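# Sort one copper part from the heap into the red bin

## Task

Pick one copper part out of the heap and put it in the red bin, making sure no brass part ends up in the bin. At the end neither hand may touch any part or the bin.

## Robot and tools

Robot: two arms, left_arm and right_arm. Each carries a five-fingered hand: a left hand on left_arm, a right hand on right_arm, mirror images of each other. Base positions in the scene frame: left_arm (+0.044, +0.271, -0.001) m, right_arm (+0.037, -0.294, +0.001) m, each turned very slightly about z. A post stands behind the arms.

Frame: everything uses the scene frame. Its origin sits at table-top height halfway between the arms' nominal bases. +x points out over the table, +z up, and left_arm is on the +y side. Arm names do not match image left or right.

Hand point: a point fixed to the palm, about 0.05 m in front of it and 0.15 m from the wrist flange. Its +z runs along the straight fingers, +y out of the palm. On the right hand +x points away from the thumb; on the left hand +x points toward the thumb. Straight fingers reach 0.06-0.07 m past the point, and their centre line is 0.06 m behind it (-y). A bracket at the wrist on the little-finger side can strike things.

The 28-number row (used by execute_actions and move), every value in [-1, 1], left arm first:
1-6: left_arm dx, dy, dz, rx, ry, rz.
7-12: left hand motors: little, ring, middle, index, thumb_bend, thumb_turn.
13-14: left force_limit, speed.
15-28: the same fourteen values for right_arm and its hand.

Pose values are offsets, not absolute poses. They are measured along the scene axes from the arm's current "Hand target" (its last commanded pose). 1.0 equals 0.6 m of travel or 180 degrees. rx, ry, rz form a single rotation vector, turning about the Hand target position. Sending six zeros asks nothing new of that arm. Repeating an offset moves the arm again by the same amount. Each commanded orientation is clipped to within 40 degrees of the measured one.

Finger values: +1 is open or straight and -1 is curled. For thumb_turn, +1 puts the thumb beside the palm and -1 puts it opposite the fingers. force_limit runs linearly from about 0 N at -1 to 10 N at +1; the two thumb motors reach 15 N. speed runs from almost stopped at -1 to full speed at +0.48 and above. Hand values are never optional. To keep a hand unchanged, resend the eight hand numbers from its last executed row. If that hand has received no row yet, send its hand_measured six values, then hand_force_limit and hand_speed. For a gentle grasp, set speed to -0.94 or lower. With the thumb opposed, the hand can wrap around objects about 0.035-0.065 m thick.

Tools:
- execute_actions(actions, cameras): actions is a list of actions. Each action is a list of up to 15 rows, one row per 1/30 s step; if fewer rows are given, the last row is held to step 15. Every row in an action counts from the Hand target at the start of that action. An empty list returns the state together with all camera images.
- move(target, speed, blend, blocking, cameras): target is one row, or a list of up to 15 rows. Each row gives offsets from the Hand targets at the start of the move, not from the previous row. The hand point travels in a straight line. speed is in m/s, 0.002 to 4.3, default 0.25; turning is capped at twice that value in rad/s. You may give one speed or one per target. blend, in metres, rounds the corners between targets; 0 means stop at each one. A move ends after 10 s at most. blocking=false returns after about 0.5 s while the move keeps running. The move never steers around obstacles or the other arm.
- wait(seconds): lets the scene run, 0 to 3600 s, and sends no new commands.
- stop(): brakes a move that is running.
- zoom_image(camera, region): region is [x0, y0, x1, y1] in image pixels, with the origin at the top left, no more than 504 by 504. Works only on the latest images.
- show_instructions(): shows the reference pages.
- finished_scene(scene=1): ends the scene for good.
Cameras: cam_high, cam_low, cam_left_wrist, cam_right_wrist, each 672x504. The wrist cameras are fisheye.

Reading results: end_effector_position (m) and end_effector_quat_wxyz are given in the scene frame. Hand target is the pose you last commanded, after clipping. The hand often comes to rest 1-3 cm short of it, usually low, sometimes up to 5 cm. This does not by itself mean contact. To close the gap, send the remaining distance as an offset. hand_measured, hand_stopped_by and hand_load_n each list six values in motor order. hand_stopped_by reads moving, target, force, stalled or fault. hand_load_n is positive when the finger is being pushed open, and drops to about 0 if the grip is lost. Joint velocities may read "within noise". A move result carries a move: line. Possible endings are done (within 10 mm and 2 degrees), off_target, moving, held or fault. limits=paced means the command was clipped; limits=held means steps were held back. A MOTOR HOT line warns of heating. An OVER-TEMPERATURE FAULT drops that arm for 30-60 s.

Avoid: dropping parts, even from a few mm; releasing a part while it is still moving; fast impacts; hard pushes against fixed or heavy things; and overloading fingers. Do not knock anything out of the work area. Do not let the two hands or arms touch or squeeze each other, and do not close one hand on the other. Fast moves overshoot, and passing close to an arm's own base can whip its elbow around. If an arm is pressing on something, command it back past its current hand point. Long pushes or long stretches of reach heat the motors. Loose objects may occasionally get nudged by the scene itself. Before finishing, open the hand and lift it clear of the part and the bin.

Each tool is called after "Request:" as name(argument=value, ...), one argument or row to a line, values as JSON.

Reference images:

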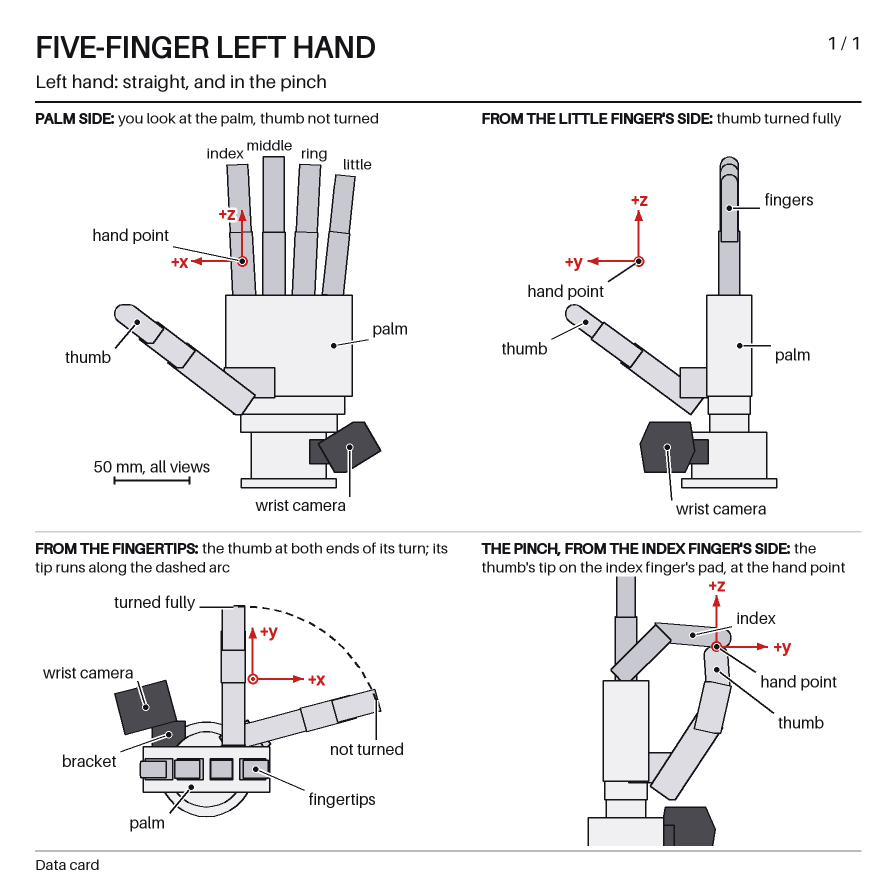

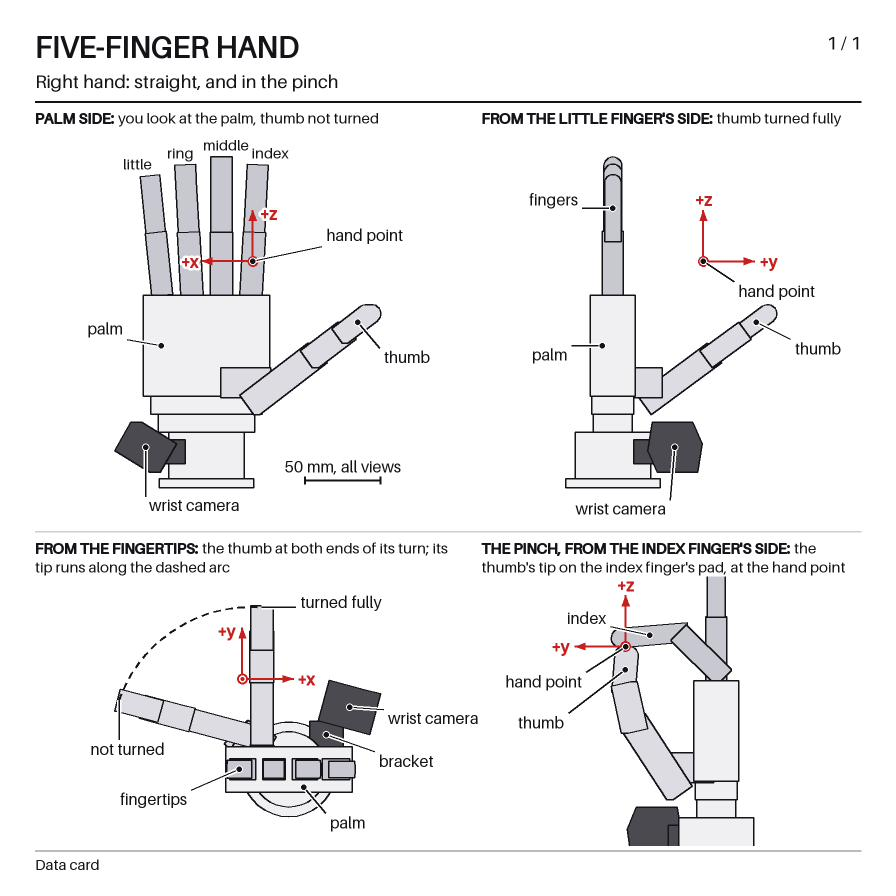

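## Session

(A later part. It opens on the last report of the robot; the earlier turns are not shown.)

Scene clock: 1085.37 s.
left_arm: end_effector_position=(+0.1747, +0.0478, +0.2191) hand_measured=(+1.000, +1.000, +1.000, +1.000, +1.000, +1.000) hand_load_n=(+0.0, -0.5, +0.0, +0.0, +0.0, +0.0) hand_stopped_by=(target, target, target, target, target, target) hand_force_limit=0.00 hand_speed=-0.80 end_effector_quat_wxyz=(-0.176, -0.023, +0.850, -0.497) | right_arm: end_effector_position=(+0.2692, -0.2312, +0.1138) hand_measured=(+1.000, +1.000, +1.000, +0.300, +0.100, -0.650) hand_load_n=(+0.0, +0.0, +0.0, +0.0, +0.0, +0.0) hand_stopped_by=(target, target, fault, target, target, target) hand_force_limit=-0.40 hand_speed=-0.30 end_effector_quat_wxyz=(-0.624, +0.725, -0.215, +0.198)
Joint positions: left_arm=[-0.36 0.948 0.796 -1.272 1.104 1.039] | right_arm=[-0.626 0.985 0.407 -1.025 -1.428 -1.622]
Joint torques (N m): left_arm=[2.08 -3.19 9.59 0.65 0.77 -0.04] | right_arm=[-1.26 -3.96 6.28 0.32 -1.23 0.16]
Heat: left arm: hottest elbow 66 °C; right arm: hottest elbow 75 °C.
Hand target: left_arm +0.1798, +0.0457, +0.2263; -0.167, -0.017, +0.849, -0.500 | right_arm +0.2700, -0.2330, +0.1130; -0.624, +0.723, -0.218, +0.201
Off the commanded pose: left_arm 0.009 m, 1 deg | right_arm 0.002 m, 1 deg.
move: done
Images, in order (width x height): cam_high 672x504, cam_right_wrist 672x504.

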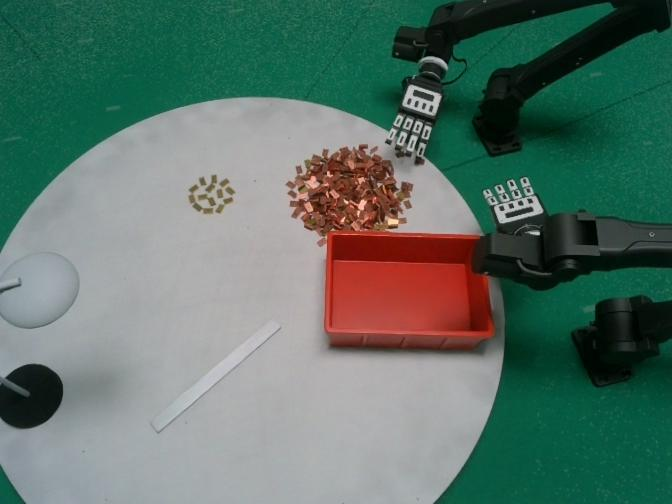

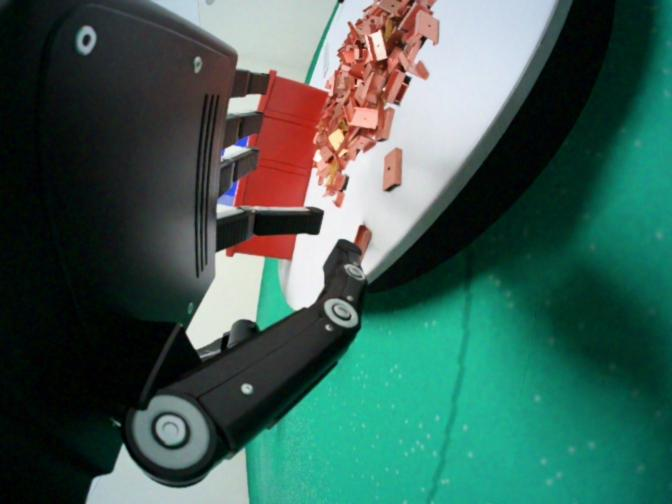

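Request:
move(
  target=[0,0,0,0,0,0,1,1,1,1,1,1,0,-0.8,0,0,-0.0283,0,0,0,1,1,1,0.3,0.1,-0.65,-0.4,-0.3],
  speed=0.05,
  cameras=["cam_right_wrist"],
)

Request:
zoom_image(
  camera="cam_right_wrist",
  region=[300, 180, 420, 300],
)

Scene clock: 1100.57 s.
left_arm: end_effector_position=(+0.1747, +0.0478, +0.2191) hand_measured=(+1.000, +1.000, +1.000, +1.000, +1.000, +1.000) hand_load_n=(+0.0, +0.0, +0.0, -0.5, +0.0, +0.0) hand_stopped_by=(target, target, target, target, target, target) hand_force_limit=0.00 hand_speed=-0.80 end_effector_quat_wxyz=(-0.176, -0.023, +0.850, -0.497) | right_arm: end_effector_position=(+0.2699, -0.2317, +0.0981) hand_measured=(+1.000, +1.000, +1.000, +0.300, +0.100, -0.650) hand_load_n=(+0.0, +0.0, +0.0, -0.5, +0.5, +0.0) hand_stopped_by=(target, target, fault, target, target, target) hand_force_limit=-0.40 hand_speed=-0.30 end_effector_quat_wxyz=(-0.624, +0.725, -0.212, +0.200)
Joint positions: left_arm=[-0.36 0.948 0.796 -1.272 1.104 1.039] | right_arm=[-0.626 1.027 0.38 -0.947 -1.428 -1.621]
Joint torques (N m): left_arm=[2.08 -3.19 9.59 0.65 0.77 -0.04] | right_arm=[-1.32 -3.72 5.89 0.35 -1.21 0.15]
Heat: left arm: hottest elbow 67 °C; right arm: hottest elbow 71 °C.
Hand target: left_arm +0.1798, +0.0457, +0.2263; -0.167, -0.017, +0.849, -0.500 | right_arm +0.2700, -0.2330, +0.0960; -0.624, +0.723, -0.218, +0.201
Off the commanded pose: left_arm 0.009 m, 1 deg | right_arm 0.002 m, 1 deg.
move: done

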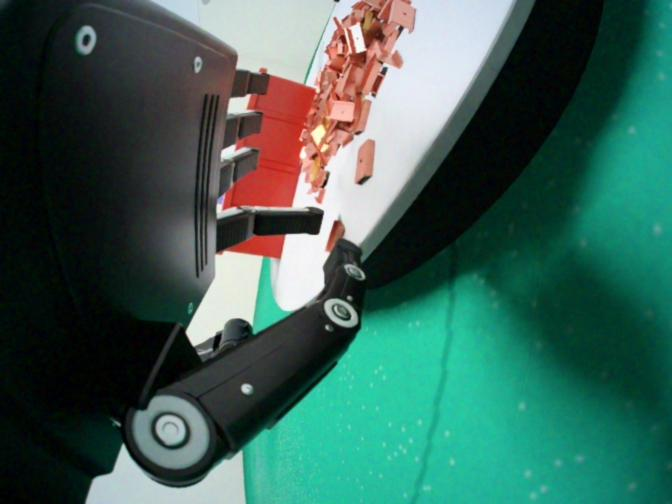

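Scaled by 4.200 from the camera's image (finer frame: 960x720).

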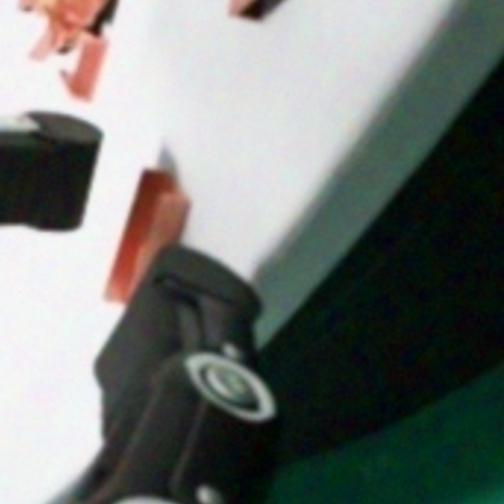

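Request:
move(
  target=[0,0,0,0,0,0,1,1,1,1,1,1,0,-0.8,0.0105,0.0165,0.0,0,0,0,1,1,1,0.3,0.1,-0.65,-0.4,-0.3],
  speed=0.05,
  cameras=["cam_right_wrist"],
)

Request:
zoom_image(
  camera="cam_right_wrist",
  region=[300, 180, 420, 300],
)

Scene clock: 1106.33 s.
left_arm: end_effector_position=(+0.1747, +0.0478, +0.2191) hand_measured=(+1.000, +1.000, +1.000, +1.000, +1.000, +1.000) hand_load_n=(+0.0, +0.0, +0.0, +0.0, +0.0, +0.0) hand_stopped_by=(target, target, target, target, target, target) hand_force_limit=0.00 hand_speed=-0.80 end_effector_quat_wxyz=(-0.176, -0.023, +0.850, -0.497) | right_arm: end_effector_position=(+0.2775, -0.2270, +0.0970) hand_measured=(+1.000, +1.000, +1.000, +0.300, +0.100, -0.650) hand_load_n=(-0.5, +0.0, +0.0, +0.0, +0.0, +0.0) hand_stopped_by=(target, target, fault, target, target, target) hand_force_limit=-0.40 hand_speed=-0.30 end_effector_quat_wxyz=(-0.625, +0.720, -0.225, +0.202)
Joint positions: left_arm=[-0.36 0.948 0.796 -1.272 1.104 1.039] | right_arm=[-0.587 0.934 0.31 -0.576 -1.422 -1.206]
Joint torques (N m): left_arm=[2.08 -3.25 9.58 0.68 0.77 -0.03] | right_arm=[0.38 -4.42 6.31 0.83 -0.93 0.14]
Heat: left arm: hottest elbow 67 °C; right arm: hottest elbow 69 °C.
Hand target: left_arm +0.1798, +0.0457, +0.2263; -0.167, -0.017, +0.849, -0.500 | right_arm +0.2763, -0.2230, +0.0959; -0.624, +0.723, -0.218, +0.201
Off the commanded pose: left_arm 0.009 m, 1 deg | right_arm 0.004 m, 1 deg.
move: done

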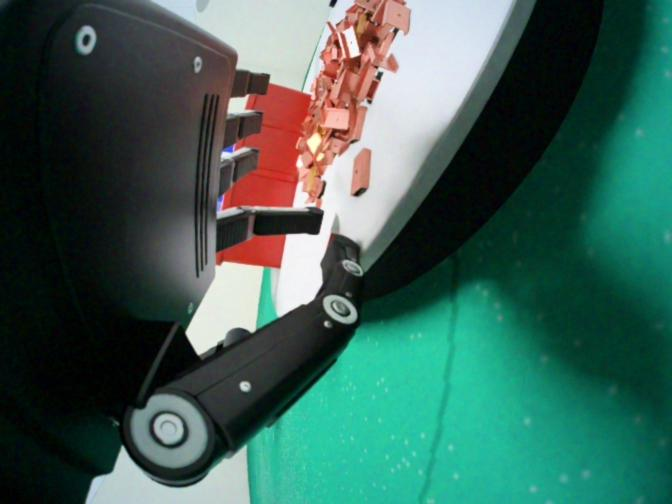

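Scaled by 4.200 from the camera's image (finer frame: 960x720).

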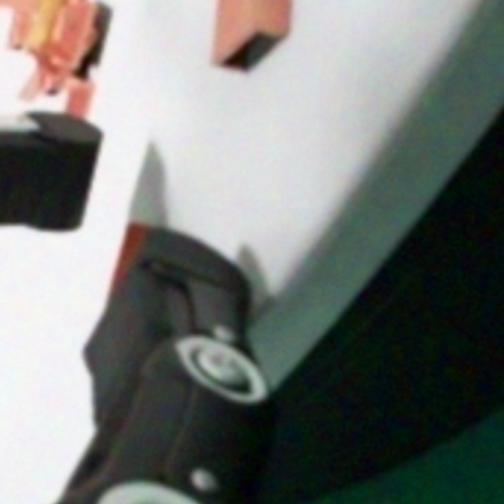

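Request:
move(
  target=[0,0,0,0,0,0,1,1,1,1,1,1,0,-0.8,-0.0065,0.0045,0.0025,0,0,0,1,1,1,0.3,0.1,-0.65,-0.4,-0.3],
  speed=0.05,
  cameras=["cam_right_wrist"],
)

Request:
zoom_image(
  camera="cam_right_wrist",
  region=[300, 180, 420, 300],
)

Scene clock: 1113.03 s.
left_arm: end_effector_position=(+0.1747, +0.0478, +0.2191) hand_measured=(+1.000, +1.000, +1.000, +1.000, +1.000, +1.000) hand_load_n=(+0.0, +0.0, +0.0, -0.5, +0.0, -0.5) hand_stopped_by=(target, target, target, target, target, target) hand_force_limit=0.00 hand_speed=-0.80 end_effector_quat_wxyz=(-0.176, -0.023, +0.850, -0.497) | right_arm: end_effector_position=(+0.2743, -0.2245, +0.0988) hand_measured=(+1.000, +1.000, +1.000, +0.300, +0.100, -0.650) hand_load_n=(+0.0, +0.0, +0.0, -0.5, +0.0, +0.0) hand_stopped_by=(target, target, fault, target, target, target) hand_force_limit=-0.40 hand_speed=-0.30 end_effector_quat_wxyz=(-0.624, +0.721, -0.223, +0.205)
Joint positions: left_arm=[-0.36 0.948 0.796 -1.272 1.104 1.039] | right_arm=[-0.585 0.901 0.299 -0.576 -1.421 -1.19]
Joint torques (N m): left_arm=[2.08 -3.19 9.58 0.68 0.77 -0.04] | right_arm=[0.44 -3.96 6.43 0.64 -0.94 0.16]
Heat: left arm: hottest elbow 67 °C; right arm: hottest elbow 68 °C.
Hand target: left_arm +0.1798, +0.0457, +0.2263; -0.167, -0.017, +0.849, -0.500 | right_arm +0.2723, -0.2203, +0.0975; -0.624, +0.723, -0.218, +0.201
Off the commanded pose: left_arm 0.009 m, 1 deg | right_arm 0.005 m, 1 deg.
move: done

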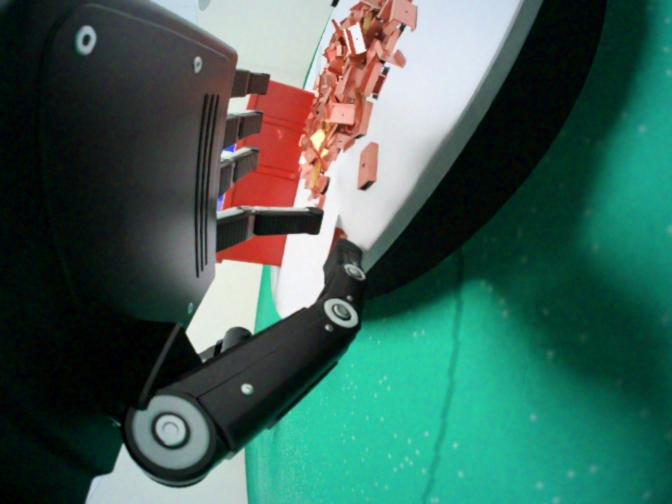

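Scaled by 4.200 from the camera's image (finer frame: 960x720).

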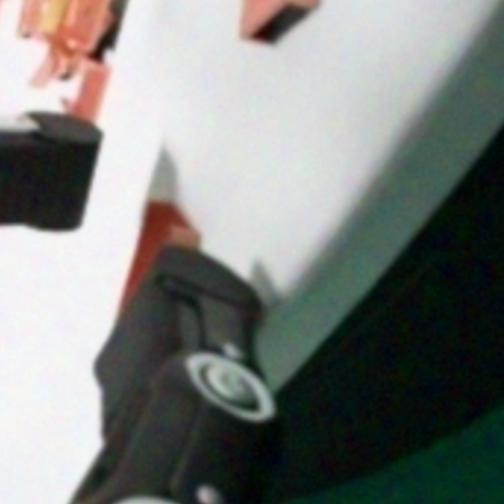

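Request:
move(
  target=[
    [0,0,0,0,0,0,1,1,1,1,1,1,0,-0.8,-0.001,0.0,-0.0035,0,0,0,1,1,1,0.3,0.1,-0.65,-0.4,-0.3],
    [0,0,0,0,0,0,1,1,1,1,1,1,0,-0.8,-0.001,0.0,-0.0035,0,0,0,1,1,1,0.0,0.1,-0.65,-0.4,-0.8],
  ],
  speed=0.05,
  cameras=["cam_right_wrist"],
)

Request:
zoom_image(
  camera="cam_right_wrist",
  region=[300, 180, 420, 300],
)

Scene clock: 1119.07 s.
left_arm: end_effector_position=(+0.1747, +0.0478, +0.2191) hand_measured=(+1.000, +1.000, +1.000, +1.000, +1.000, +1.000) hand_load_n=(+0.0, +0.0, +0.0, +0.0, +0.0, -0.5) hand_stopped_by=(target, target, target, target, target, target) hand_force_limit=0.00 hand_speed=-0.80 end_effector_quat_wxyz=(-0.176, -0.023, +0.850, -0.497) | right_arm: end_effector_position=(+0.2742, -0.2241, +0.0996) hand_measured=(+1.000, +1.000, +1.000, +0.000, +0.100, -0.650) hand_load_n=(+0.0, +0.0, +0.0, +2.0, +0.0, +0.0) hand_stopped_by=(target, target, fault, target, target, target) hand_force_limit=-0.40 hand_speed=-0.80 end_effector_quat_wxyz=(-0.626, +0.719, -0.222, +0.205)
Joint positions: left_arm=[-0.36 0.948 0.796 -1.272 1.104 1.039] | right_arm=[-0.585 0.901 0.299 -0.576 -1.425 -1.19]
Joint torques (N m): left_arm=[2.08 -3.19 9.58 0.66 0.77 -0.03] | right_arm=[0.26 -3.55 6.2 0.61 -0.74 0.08]
Heat: left arm: hottest elbow 67 °C; right arm: hottest elbow 67 °C.
Hand target: left_arm +0.1798, +0.0457, +0.2263; -0.167, -0.017, +0.849, -0.500 | right_arm +0.2718, -0.2204, +0.0953; -0.624, +0.723, -0.218, +0.201
Off the commanded pose: left_arm 0.009 m, 1 deg | right_arm 0.006 m, 1 deg.
move: done

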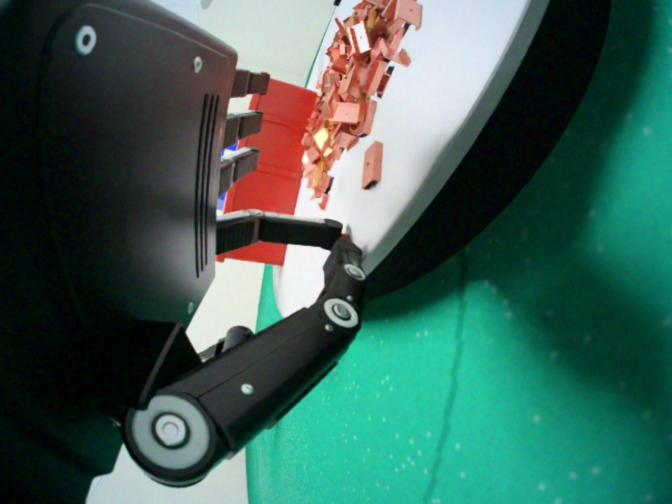

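Scaled by 4.200 from the camera's image (finer frame: 960x720).

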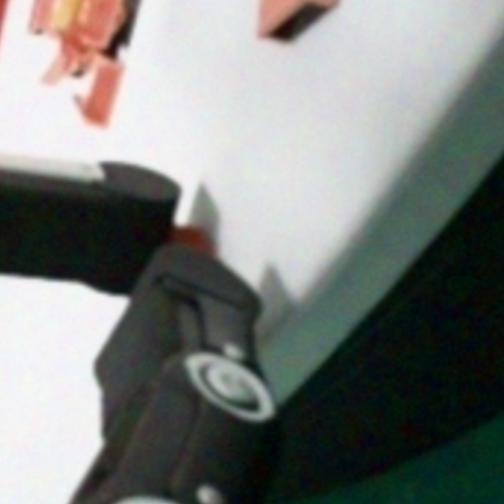

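Request:
move(
  target=[
    [0,0,0,0,0,0,1,1,1,1,1,1,0,-0.8,0,0.0,0.006,0,0,0,1,1,1,0.3,0.1,-0.65,-0.4,-0.3],
    [0,0,0,0,0,0,1,1,1,1,1,1,0,-0.8,0.008,0.0105,0.006,0,0,0,1,1,1,0.3,0.1,-0.65,-0.4,-0.3],
    [0,0,0,0,0,0,1,1,1,1,1,1,0,-0.8,0.008,0.0105,0.0005,0,0,0,1,1,1,0.3,0.1,-0.65,-0.4,-0.3],
  ],
  speed=0.05,
  cameras=["cam_right_wrist"],
)

Request:
zoom_image(
  camera="cam_right_wrist",
  region=[300, 180, 420, 300],
)

Scene clock: 1129.57 s.
left_arm: end_effector_position=(+0.1747, +0.0478, +0.2191) hand_measured=(+1.000, +1.000, +1.000, +1.000, +1.000, +1.000) hand_load_n=(+0.0, +0.0, +0.0, +0.0, +0.0, -0.5) hand_stopped_by=(target, target, target, target, target, target) hand_force_limit=0.00 hand_speed=-0.80 end_effector_quat_wxyz=(-0.176, -0.023, +0.850, -0.497) | right_arm: end_effector_position=(+0.2778, -0.2177, +0.0980) hand_measured=(+1.000, +1.000, +1.000, +0.300, +0.100, -0.650) hand_load_n=(+0.0, +0.0, +0.0, +0.0, +0.0, +0.0) hand_stopped_by=(target, target, fault, target, target, target) hand_force_limit=-0.40 hand_speed=-0.30 end_effector_quat_wxyz=(-0.624, +0.721, -0.222, +0.205)
Joint positions: left_arm=[-0.36 0.948 0.796 -1.272 1.104 1.039] | right_arm=[-0.543 0.858 0.256 -0.354 -1.4 -0.968]
Joint torques (N m): left_arm=[2.08 -3.19 9.58 0.65 0.77 -0.04] | right_arm=[0.32 -2.84 6.57 1.05 -0.82 0.16]
Heat: left arm: hottest elbow 67 °C; right arm: hottest elbow 66 °C.
Hand target: left_arm +0.1798, +0.0457, +0.2263; -0.167, -0.017, +0.849, -0.500 | right_arm +0.2766, -0.2141, +0.0957; -0.624, +0.723, -0.218, +0.201
Off the commanded pose: left_arm 0.009 m, 1 deg | right_arm 0.005 m, 1 deg.
move: done

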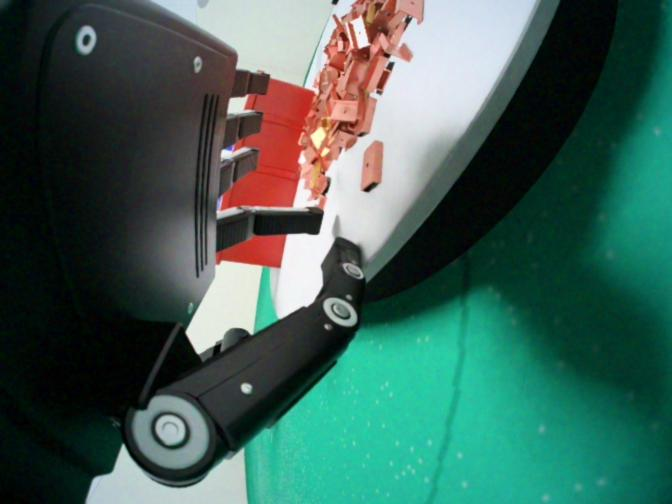

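Scaled by 4.200 from the camera's image (finer frame: 960x720).

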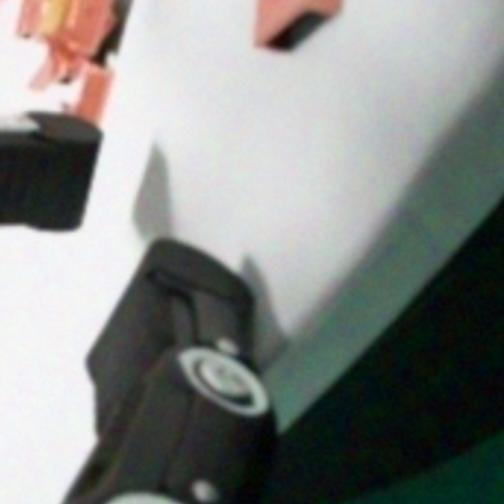

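Request:
move(
  target=[0,0,0,0,0,0,1,1,1,1,1,1,0,-0.8,0.02,0.0,0.05,0,0,0,1,1,1,0.3,0.1,-0.65,-0.4,-0.3],
  speed=0.08,
  cameras=["cam_right_wrist","cam_high"],
)

Request:
zoom_image(
  camera="cam_right_wrist",
  region=[300, 150, 460, 310],
)

Scene clock: 1135.13 s.
left_arm: end_effector_position=(+0.1747, +0.0478, +0.2191) hand_measured=(+1.000, +1.000, +1.000, +1.000, +1.000, +1.000) hand_load_n=(+0.0, +0.0, +0.0, +0.0, +0.0, -0.5) hand_stopped_by=(target, target, target, target, target, target) hand_force_limit=0.00 hand_speed=-0.80 end_effector_quat_wxyz=(-0.176, -0.023, +0.850, -0.497) | right_arm: end_effector_position=(+0.2743, -0.2104, +0.1087) hand_measured=(+1.000, +1.000, +1.000, +0.300, +0.100, -0.650) hand_load_n=(+0.0, +0.0, +0.0, +0.0, +0.0, +0.0) hand_stopped_by=(target, target, fault, target, target, target) hand_force_limit=-0.40 hand_speed=-0.30 end_effector_quat_wxyz=(-0.627, +0.718, -0.240, +0.183)
Joint positions: left_arm=[-0.36 0.948 0.796 -1.272 1.104 1.039] | right_arm=[-0.517 0.806 0.261 -0.354 -1.384 -0.852]
Joint torques (N m): left_arm=[2.14 -3.19 9.59 0.64 0.77 -0.04] | right_arm=[0.26 -3.43 10.3 1.07 -0.79 0.15]
Heat: left arm: hottest elbow 67 °C; right arm: hottest elbow 66 °C.
Hand target: left_arm +0.1798, +0.0457, +0.2263; -0.167, -0.017, +0.849, -0.500 | right_arm +0.2886, -0.2141, +0.1257; -0.624, +0.723, -0.218, +0.201
Off the commanded pose: left_arm 0.009 m, 1 deg | right_arm 0.023 m, 3 deg.
move: off_target (right_arm)
Images, in order (width x height): cam_high 672x504, cam_right_wrist 672x504.

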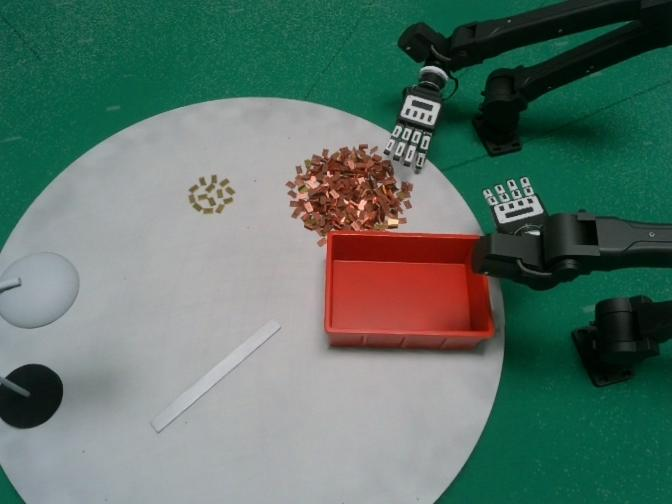

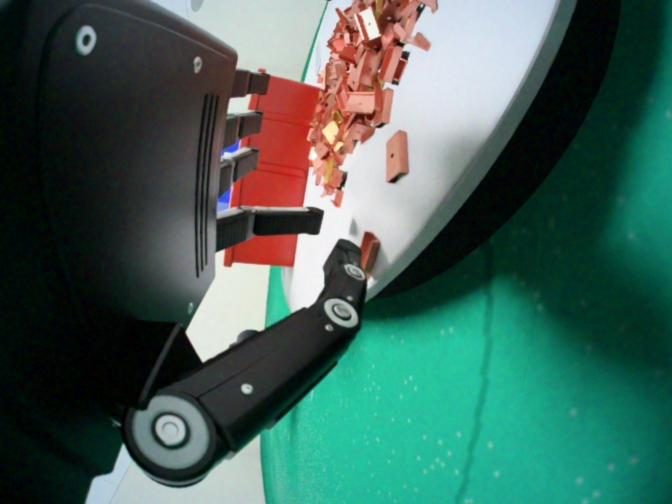

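Scaled by 3.150 from the camera's image (finer frame: 960x720).

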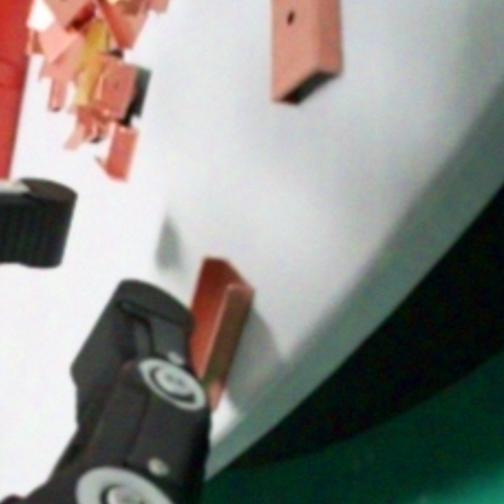

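Request:
move(
  target=[
    [0,0,0,0,0,0,1,1,1,1,1,1,0,-0.8,-0.01,0.0,0.02,-0.0277,0.0185,0,1,1,1,0.25,0.15,-0.65,-0.4,-0.3],
    [0,0,0,0,0,0,1,1,1,1,1,1,0,-0.8,-0.0377,-0.03,0.01,-0.0277,0.0185,0,1,1,1,0.25,0.15,-0.65,-0.4,-0.3],
    [0,0,0,0,0,0,1,1,1,1,1,1,0,-0.8,-0.0377,-0.03,-0.027,-0.0277,0.0185,0,1,1,1,0.25,0.15,-0.65,-0.4,-0.3],
  ],
  speed=0.1,
  cameras=["cam_right_wrist"],
)

Request:
zoom_image(
  camera="cam_right_wrist",
  region=[300, 170, 440, 310],
)

Scene clock: 1174.83 s.
left_arm: end_effector_position=(+0.1747, +0.0478, +0.2191) hand_measured=(+1.000, +1.000, +1.000, +1.000, +1.000, +1.000) hand_load_n=(+0.0, +0.0, +0.0, +0.0, +0.0, +0.0) hand_stopped_by=(target, target, target, target, target, target) hand_force_limit=0.00 hand_speed=-0.80 end_effector_quat_wxyz=(-0.176, -0.023, +0.850, -0.497) | right_arm: end_effector_position=(+0.2621, -0.2279, +0.1092) hand_measured=(+1.000, +1.000, +1.000, +0.250, +0.150, -0.650) hand_load_n=(+0.0, +0.0, +0.0, +0.0, +0.0, +0.0) hand_stopped_by=(target, target, fault, target, target, target) hand_force_limit=-0.40 hand_speed=-0.30 end_effector_quat_wxyz=(-0.587, +0.756, -0.227, +0.181)
Joint positions: left_arm=[-0.36 0.948 0.796 -1.272 1.104 1.039] | right_arm=[-0.575 0.868 0.391 -0.927 -1.319 -1.406]
Joint torques (N m): left_arm=[2.14 -3.25 9.58 0.66 0.77 -0.04] | right_arm=[-1.55 -2.78 7.38 0.55 -1.2 0.06]
Heat: left arm: hottest elbow 67 °C; right arm: hottest elbow 75 °C.
Hand target: left_arm +0.1798, +0.0457, +0.2263; -0.167, -0.017, +0.849, -0.500 | right_arm +0.2660, -0.2321, +0.1096; -0.585, +0.755, -0.227, +0.190
Off the commanded pose: left_arm 0.009 m, 1 deg | right_arm 0.006 m, 1 deg.
move: done

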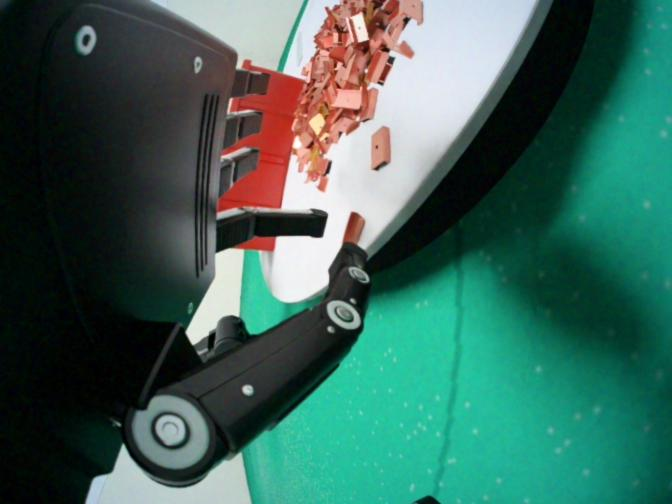

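Scaled by 3.600 from the camera's image (finer frame: 960x720).

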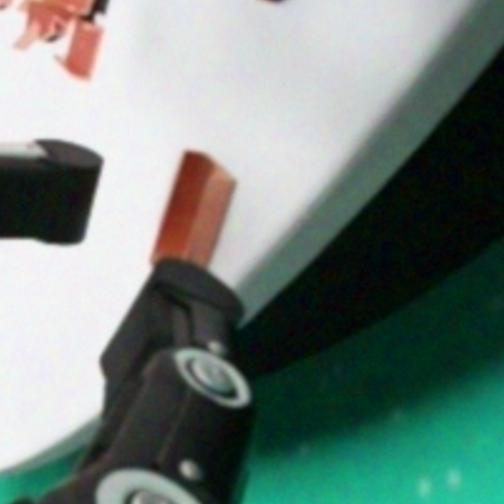

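Request:
move(
  target=[0,0,0,0,0,0,1,1,1,1,1,1,0,-0.8,0,0,-0.0175,0,0,0,1,1,1,0.25,0.15,-0.65,-0.4,-0.3],
  speed=0.06,
  cameras=["cam_right_wrist"],
)

Request:
zoom_image(
  camera="cam_right_wrist",
  region=[300, 170, 420, 290],
)

Scene clock: 1182.20 s.
left_arm: end_effector_position=(+0.1747, +0.0478, +0.2191) hand_measured=(+1.000, +1.000, +1.000, +1.000, +1.000, +1.000) hand_load_n=(+0.0, +0.0, +0.0, +0.0, +0.0, -0.5) hand_stopped_by=(target, target, target, target, target, target) hand_force_limit=0.00 hand_speed=-0.80 end_effector_quat_wxyz=(-0.176, -0.023, +0.850, -0.497) | right_arm: end_effector_position=(+0.2647, -0.2294, +0.1016) hand_measured=(+1.000, +1.000, +1.000, +0.250, +0.150, -0.650) hand_load_n=(+0.0, +0.0, +0.0, +0.0, +0.0, +0.0) hand_stopped_by=(target, target, fault, target, target, target) hand_force_limit=-0.40 hand_speed=-0.30 end_effector_quat_wxyz=(-0.586, +0.756, -0.224, +0.185)
Joint positions: left_arm=[-0.36 0.948 0.796 -1.272 1.104 1.039] | right_arm=[-0.575 0.891 0.378 -0.882 -1.32 -1.407]
Joint torques (N m): left_arm=[2.08 -3.14 9.61 0.65 0.77 -0.04] | right_arm=[-1.55 -2.67 6.74 0.62 -1.16 0.07]
Heat: left arm: hottest elbow 67 °C; right arm: hottest elbow 73 °C.
Hand target: left_arm +0.1798, +0.0457, +0.2263; -0.167, -0.017, +0.849, -0.500 | right_arm +0.2659, -0.2321, +0.0989; -0.585, +0.755, -0.227, +0.189
Off the commanded pose: left_arm 0.009 m, 1 deg | right_arm 0.004 m, 1 deg.
move: done

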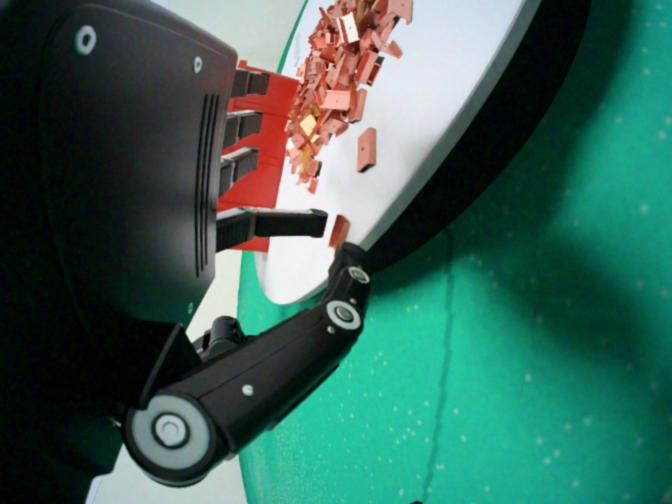

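Scaled by 4.200 from the camera's image (finer frame: 960x720).

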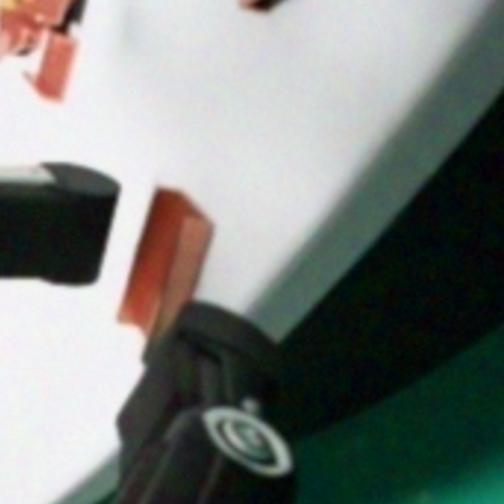

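Request:
move(
  target=[0,0,0,0,0,0,1,1,1,1,1,1,0,-0.8,0.0072,0.0277,-0.0025,0,0,0,1,1,1,0.25,0.15,-0.65,-0.4,-0.3],
  speed=0.05,
  cameras=["cam_right_wrist"],
)

Request:
zoom_image(
  camera="cam_right_wrist",
  region=[300, 170, 420, 290],
)

Scene clock: 1191.37 s.
left_arm: end_effector_position=(+0.1747, +0.0478, +0.2191) hand_measured=(+1.000, +1.000, +1.000, +1.000, +1.000, +1.000) hand_load_n=(+0.0, +0.0, +0.0, +0.0, +0.0, -0.5) hand_stopped_by=(target, target, target, target, target, target) hand_force_limit=0.00 hand_speed=-0.80 end_effector_quat_wxyz=(-0.176, -0.023, +0.850, -0.497) | right_arm: end_effector_position=(+0.2712, -0.2189, +0.0985) hand_measured=(+1.000, +1.000, +1.000, +0.250, +0.150, -0.650) hand_load_n=(+0.0, +0.0, +0.0, +0.0, +0.0, +0.0) hand_stopped_by=(target, target, fault, target, target, target) hand_force_limit=-0.40 hand_speed=-0.30 end_effector_quat_wxyz=(-0.586, +0.753, -0.234, +0.189)
Joint positions: left_arm=[-0.36 0.948 0.796 -1.272 1.104 1.039] | right_arm=[-0.511 0.81 0.313 -0.597 -1.295 -1.088]
Joint torques (N m): left_arm=[2.14 -3.19 9.59 0.65 0.77 -0.04] | right_arm=[0.44 -3.66 6.97 0.98 -0.87 0.15]
Heat: left arm: hottest elbow 67 °C; right arm: hottest elbow 71 °C.
Hand target: left_arm +0.1798, +0.0457, +0.2263; -0.167, -0.017, +0.849, -0.500 | right_arm +0.2703, -0.2155, +0.0975; -0.585, +0.755, -0.227, +0.189
Off the commanded pose: left_arm 0.009 m, 1 deg | right_arm 0.004 m, 1 deg.
move: done

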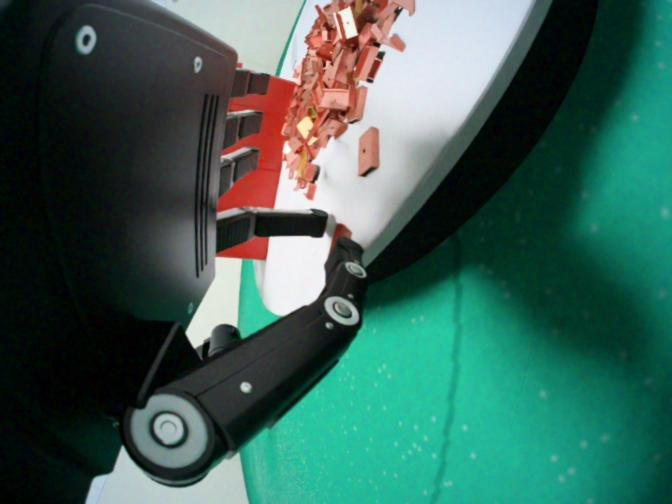

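Scaled by 4.200 from the camera's image (finer frame: 960x720).

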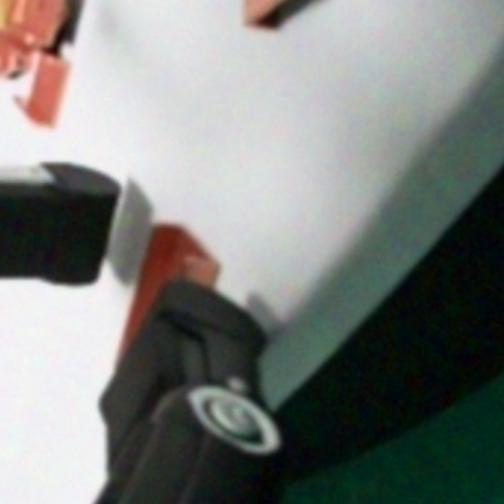

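Request:
move(
  target=[
    [0,0,0,0,0,0,1,1,1,1,1,1,0,-0.8,0.0,0.0,0.0,0,0,0,1,1,1,0.25,0.1,-0.65,-0.4,-0.3],
    [0,0,0,0,0,0,1,1,1,1,1,1,0,-0.8,0.0052,0.0085,0.0,0,0,0,1,1,1,0.25,0.1,-0.65,-0.4,-0.3],
  ],
  speed=0.05,
  cameras=["cam_right_wrist"],
)

Request:
zoom_image(
  camera="cam_right_wrist",
  region=[300, 170, 420, 290],
)

Scene clock: 1200.60 s.
left_arm: end_effector_position=(+0.1747, +0.0478, +0.2191) hand_measured=(+1.000, +1.000, +1.000, +1.000, +1.000, +1.000) hand_load_n=(+0.0, +0.0, +0.0, -0.5, -0.5, +0.0) hand_stopped_by=(target, target, target, target, target, target) hand_force_limit=0.00 hand_speed=-0.80 end_effector_quat_wxyz=(-0.176, -0.023, +0.850, -0.497) | right_arm: end_effector_position=(+0.2743, -0.2136, +0.0983) hand_measured=(+1.000, +1.000, +1.000, +0.250, +0.100, -0.650) hand_load_n=(-0.5, +0.0, +0.0, +0.0, +0.0, +0.0) hand_stopped_by=(target, target, fault, target, target, target) hand_force_limit=-0.40 hand_speed=-0.30 end_effector_quat_wxyz=(-0.586, +0.753, -0.234, +0.188)
Joint positions: left_arm=[-0.36 0.948 0.796 -1.272 1.104 1.039] | right_arm=[-0.476 0.792 0.296 -0.501 -1.277 -0.988]
Joint torques (N m): left_arm=[2.14 -3.25 9.61 0.65 0.77 -0.04] | right_arm=[0.38 -3.49 7.06 1.07 -0.82 0.15]
Heat: left arm: hottest elbow 67 °C; right arm: hottest elbow 68 °C.
Hand target: left_arm +0.1798, +0.0457, +0.2263; -0.167, -0.017, +0.849, -0.500 | right_arm +0.2734, -0.2104, +0.0975; -0.585, +0.755, -0.227, +0.189
Off the commanded pose: left_arm 0.009 m, 1 deg | right_arm 0.003 m, 1 deg.
move: done

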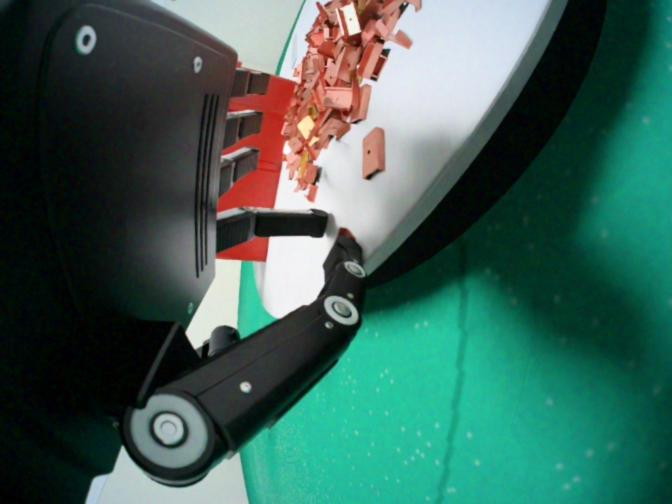

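Scaled by 4.200 from the camera's image (finer frame: 960x720).

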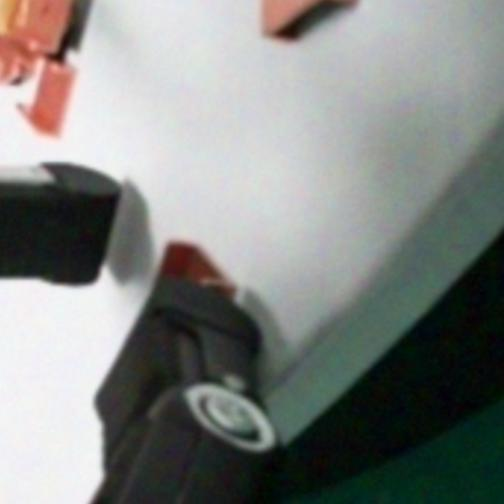

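Request:
move(
  target=[0,0,0,0,0,0,1,1,1,1,1,1,0,-0.8,0,0,0,0,0,0,1,1,1,0.02,0.1,-0.65,-0.4,-0.7],
  speed=0.05,
  cameras=["cam_right_wrist"],
)

Request:
zoom_image(
  camera="cam_right_wrist",
  region=[300, 170, 420, 290],
)

Scene clock: 1207.87 s.
left_arm: end_effector_position=(+0.1747, +0.0478, +0.2191) hand_measured=(+1.000, +1.000, +1.000, +1.000, +1.000, +1.000) hand_load_n=(+0.0, +0.0, +0.0, -0.5, +0.0, -0.5) hand_stopped_by=(target, target, target, target, target, target) hand_force_limit=0.00 hand_speed=-0.80 end_effector_quat_wxyz=(-0.176, -0.023, +0.850, -0.497) | right_arm: end_effector_position=(+0.2742, -0.2130, +0.0997) hand_measured=(+1.000, +1.000, +1.000, +0.020, +0.100, -0.650) hand_load_n=(+0.0, +0.0, +0.0, +1.5, +0.0, +0.0) hand_stopped_by=(target, target, fault, target, target, target) hand_force_limit=-0.40 hand_speed=-0.70 end_effector_quat_wxyz=(-0.587, +0.752, -0.233, +0.188)
Joint positions: left_arm=[-0.36 0.948 0.796 -1.272 1.104 1.039] | right_arm=[-0.476 0.788 0.296 -0.499 -1.281 -0.981]
Joint torques (N m): left_arm=[2.14 -3.14 9.58 0.66 0.77 -0.04] | right_arm=[0.38 -3.19 7.05 1.05 -0.63 0.13]
Heat: left arm: hottest elbow 67 °C; right arm: hottest elbow 67 °C.
Hand target: left_arm +0.1798, +0.0457, +0.2263; -0.167, -0.017, +0.849, -0.500 | right_arm +0.2735, -0.2104, +0.0975; -0.585, +0.755, -0.227, +0.189
Off the commanded pose: left_arm 0.009 m, 1 deg | right_arm 0.003 m, 1 deg.
move: done

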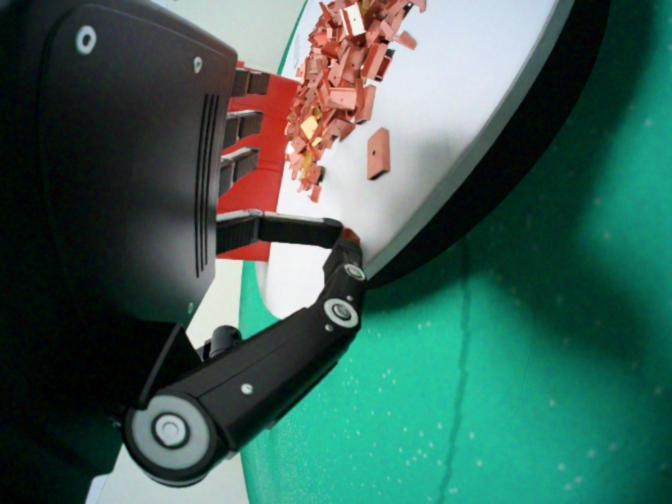

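Scaled by 4.200 from the camera's image (finer frame: 960x720).

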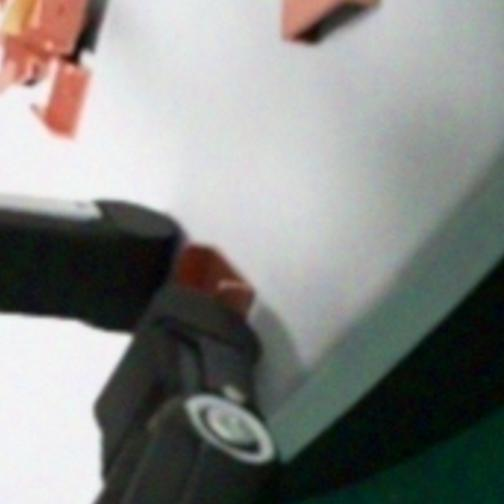

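Request:
move(
  target=[0,0,0,0,0,0,1,1,1,1,1,1,0,-0.8,0,0,0,0,0,0,1,1,1,-0.35,0.1,-0.65,0.5,-0.9],
  speed=0.05,
  cameras=["cam_right_wrist"],
)

Request:
zoom_image(
  camera="cam_right_wrist",
  region=[300, 170, 420, 290],
)

Scene clock: 1213.63 s.
left_arm: end_effector_position=(+0.1747, +0.0478, +0.2191) hand_measured=(+1.000, +1.000, +1.000, +1.000, +1.000, +1.000) hand_load_n=(+0.0, +0.0, -0.5, +0.0, +0.0, +0.0) hand_stopped_by=(target, target, target, target, target, target) hand_force_limit=0.00 hand_speed=-0.80 end_effector_quat_wxyz=(-0.176, -0.023, +0.850, -0.497) | right_arm: end_effector_position=(+0.2738, -0.2124, +0.1005) hand_measured=(+1.000, +1.000, +1.000, -0.256, +0.100, -0.650) hand_load_n=(+0.0, +0.0, +0.0, +7.5, +0.0, +0.0) hand_stopped_by=(target, target, fault, force, target, target) hand_force_limit=0.50 hand_speed=-0.90 end_effector_quat_wxyz=(-0.589, +0.751, -0.234, +0.187)
Joint positions: left_arm=[-0.36 0.948 0.796 -1.272 1.104 1.039] | right_arm=[-0.476 0.787 0.296 -0.499 -1.284 -0.977]
Joint torques (N m): left_arm=[2.14 -3.19 9.58 0.65 0.77 -0.04] | right_arm=[0.32 -3.14 7.06 1.05 -0.51 0.08]
Heat: left arm: hottest elbow 68 °C; right arm: hottest elbow 66 °C.
Hand target: left_arm +0.1798, +0.0457, +0.2263; -0.167, -0.017, +0.849, -0.500 | right_arm +0.2735, -0.2104, +0.0975; -0.585, +0.755, -0.227, +0.189
Off the commanded pose: left_arm 0.009 m, 1 deg | right_arm 0.004 m, 1 deg.
move: done

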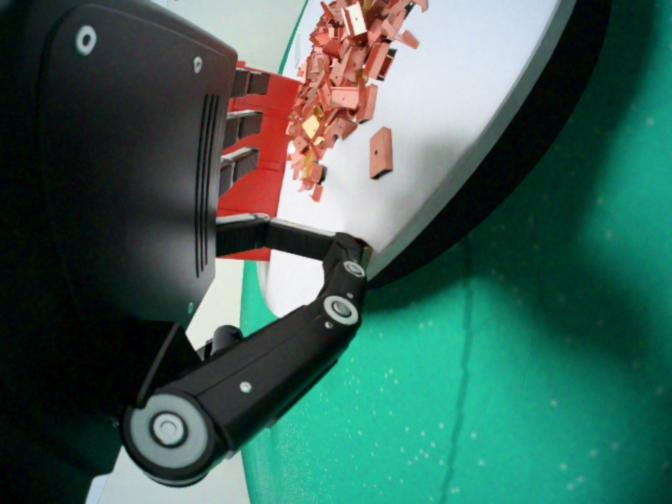

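Scaled by 4.200 from the camera's image (finer frame: 960x720).

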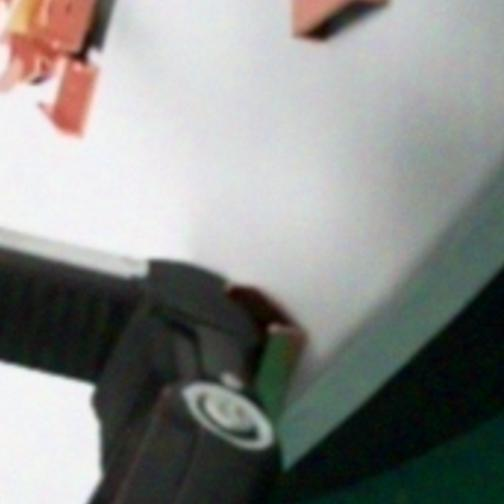

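Request:
move(
  target=[
    [0,0,0,0,0,0,1,1,1,1,1,1,0,-0.8,0.0,0.0,0.0,0,0,0,1,1,1,0.25,0.15,-0.65,-0.4,-0.3],
    [0,0,0,0,0,0,1,1,1,1,1,1,0,-0.8,0.018,0.0,0.035,0,0,0,1,1,1,0.25,0.15,-0.65,-0.4,-0.3],
    [0,0,0,0,0,0,1,1,1,1,1,1,0,-0.8,-0.011,-0.03,0.055,0,0,0,1,1,1,0.25,0.15,-0.65,-0.4,-0.3],
    [0,0,0,0,0,0,1,1,1,1,1,1,0,-0.8,-0.011,-0.03,0.022,0,0,0,1,1,1,0.25,0.15,-0.65,-0.4,-0.3],
  ],
  speed=0.08,
  cameras=["cam_right_wrist"],
)

Request:
zoom_image(
  camera="cam_right_wrist",
  region=[300, 170, 440, 310],
)

Scene clock: 1230.40 s.
left_arm: end_effector_position=(+0.1747, +0.0478, +0.2191) hand_measured=(+1.000, +1.000, +1.000, +1.000, +1.000, +1.000) hand_load_n=(+0.0, +0.0, +0.0, +0.0, +0.0, -0.5) hand_stopped_by=(target, target, target, target, target, target) hand_force_limit=0.00 hand_speed=-0.80 end_effector_quat_wxyz=(-0.176, -0.023, +0.850, -0.497) | right_arm: end_effector_position=(+0.2612, -0.2232, +0.1088) hand_measured=(+1.000, +1.000, +1.000, +0.250, +0.150, -0.650) hand_load_n=(+0.0, +0.0, +0.0, +0.0, +0.0, -0.5) hand_stopped_by=(target, target, fault, target, target, target) hand_force_limit=-0.40 hand_speed=-0.30 end_effector_quat_wxyz=(-0.587, +0.755, -0.229, +0.179)
Joint positions: left_arm=[-0.36 0.948 0.796 -1.272 1.104 1.039] | right_arm=[-0.555 0.838 0.373 -0.87 -1.315 -1.328]
Joint torques (N m): left_arm=[2.14 -3.19 9.59 0.64 0.77 -0.04] | right_arm=[-1.49 -2.43 7.86 0.68 -1.18 0.05]
Heat: left arm: hottest elbow 68 °C; right arm: hottest elbow 65 °C.
Hand target: left_arm +0.1798, +0.0457, +0.2263; -0.167, -0.017, +0.849, -0.500 | right_arm +0.2668, -0.2284, +0.1107; -0.585, +0.755, -0.227, +0.190
Off the commanded pose: left_arm 0.009 m, 1 deg | right_arm 0.008 m, 1 deg.
move: done

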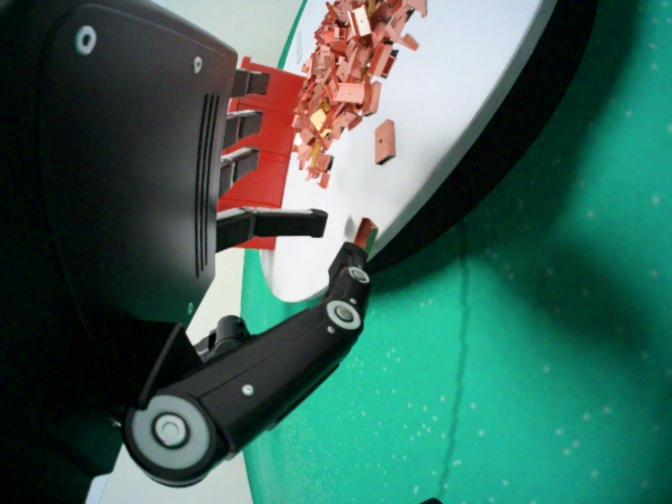

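Scaled by 3.600 from the camera's image (finer frame: 960x720).

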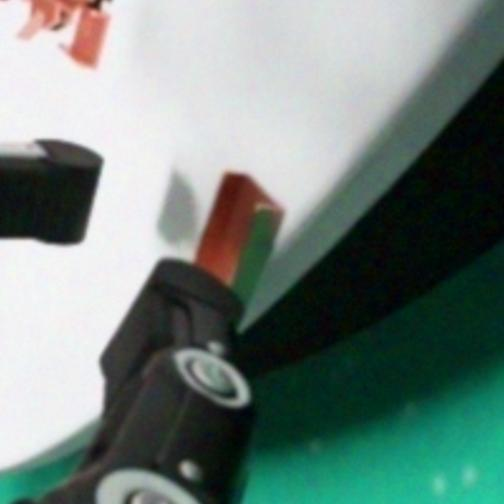

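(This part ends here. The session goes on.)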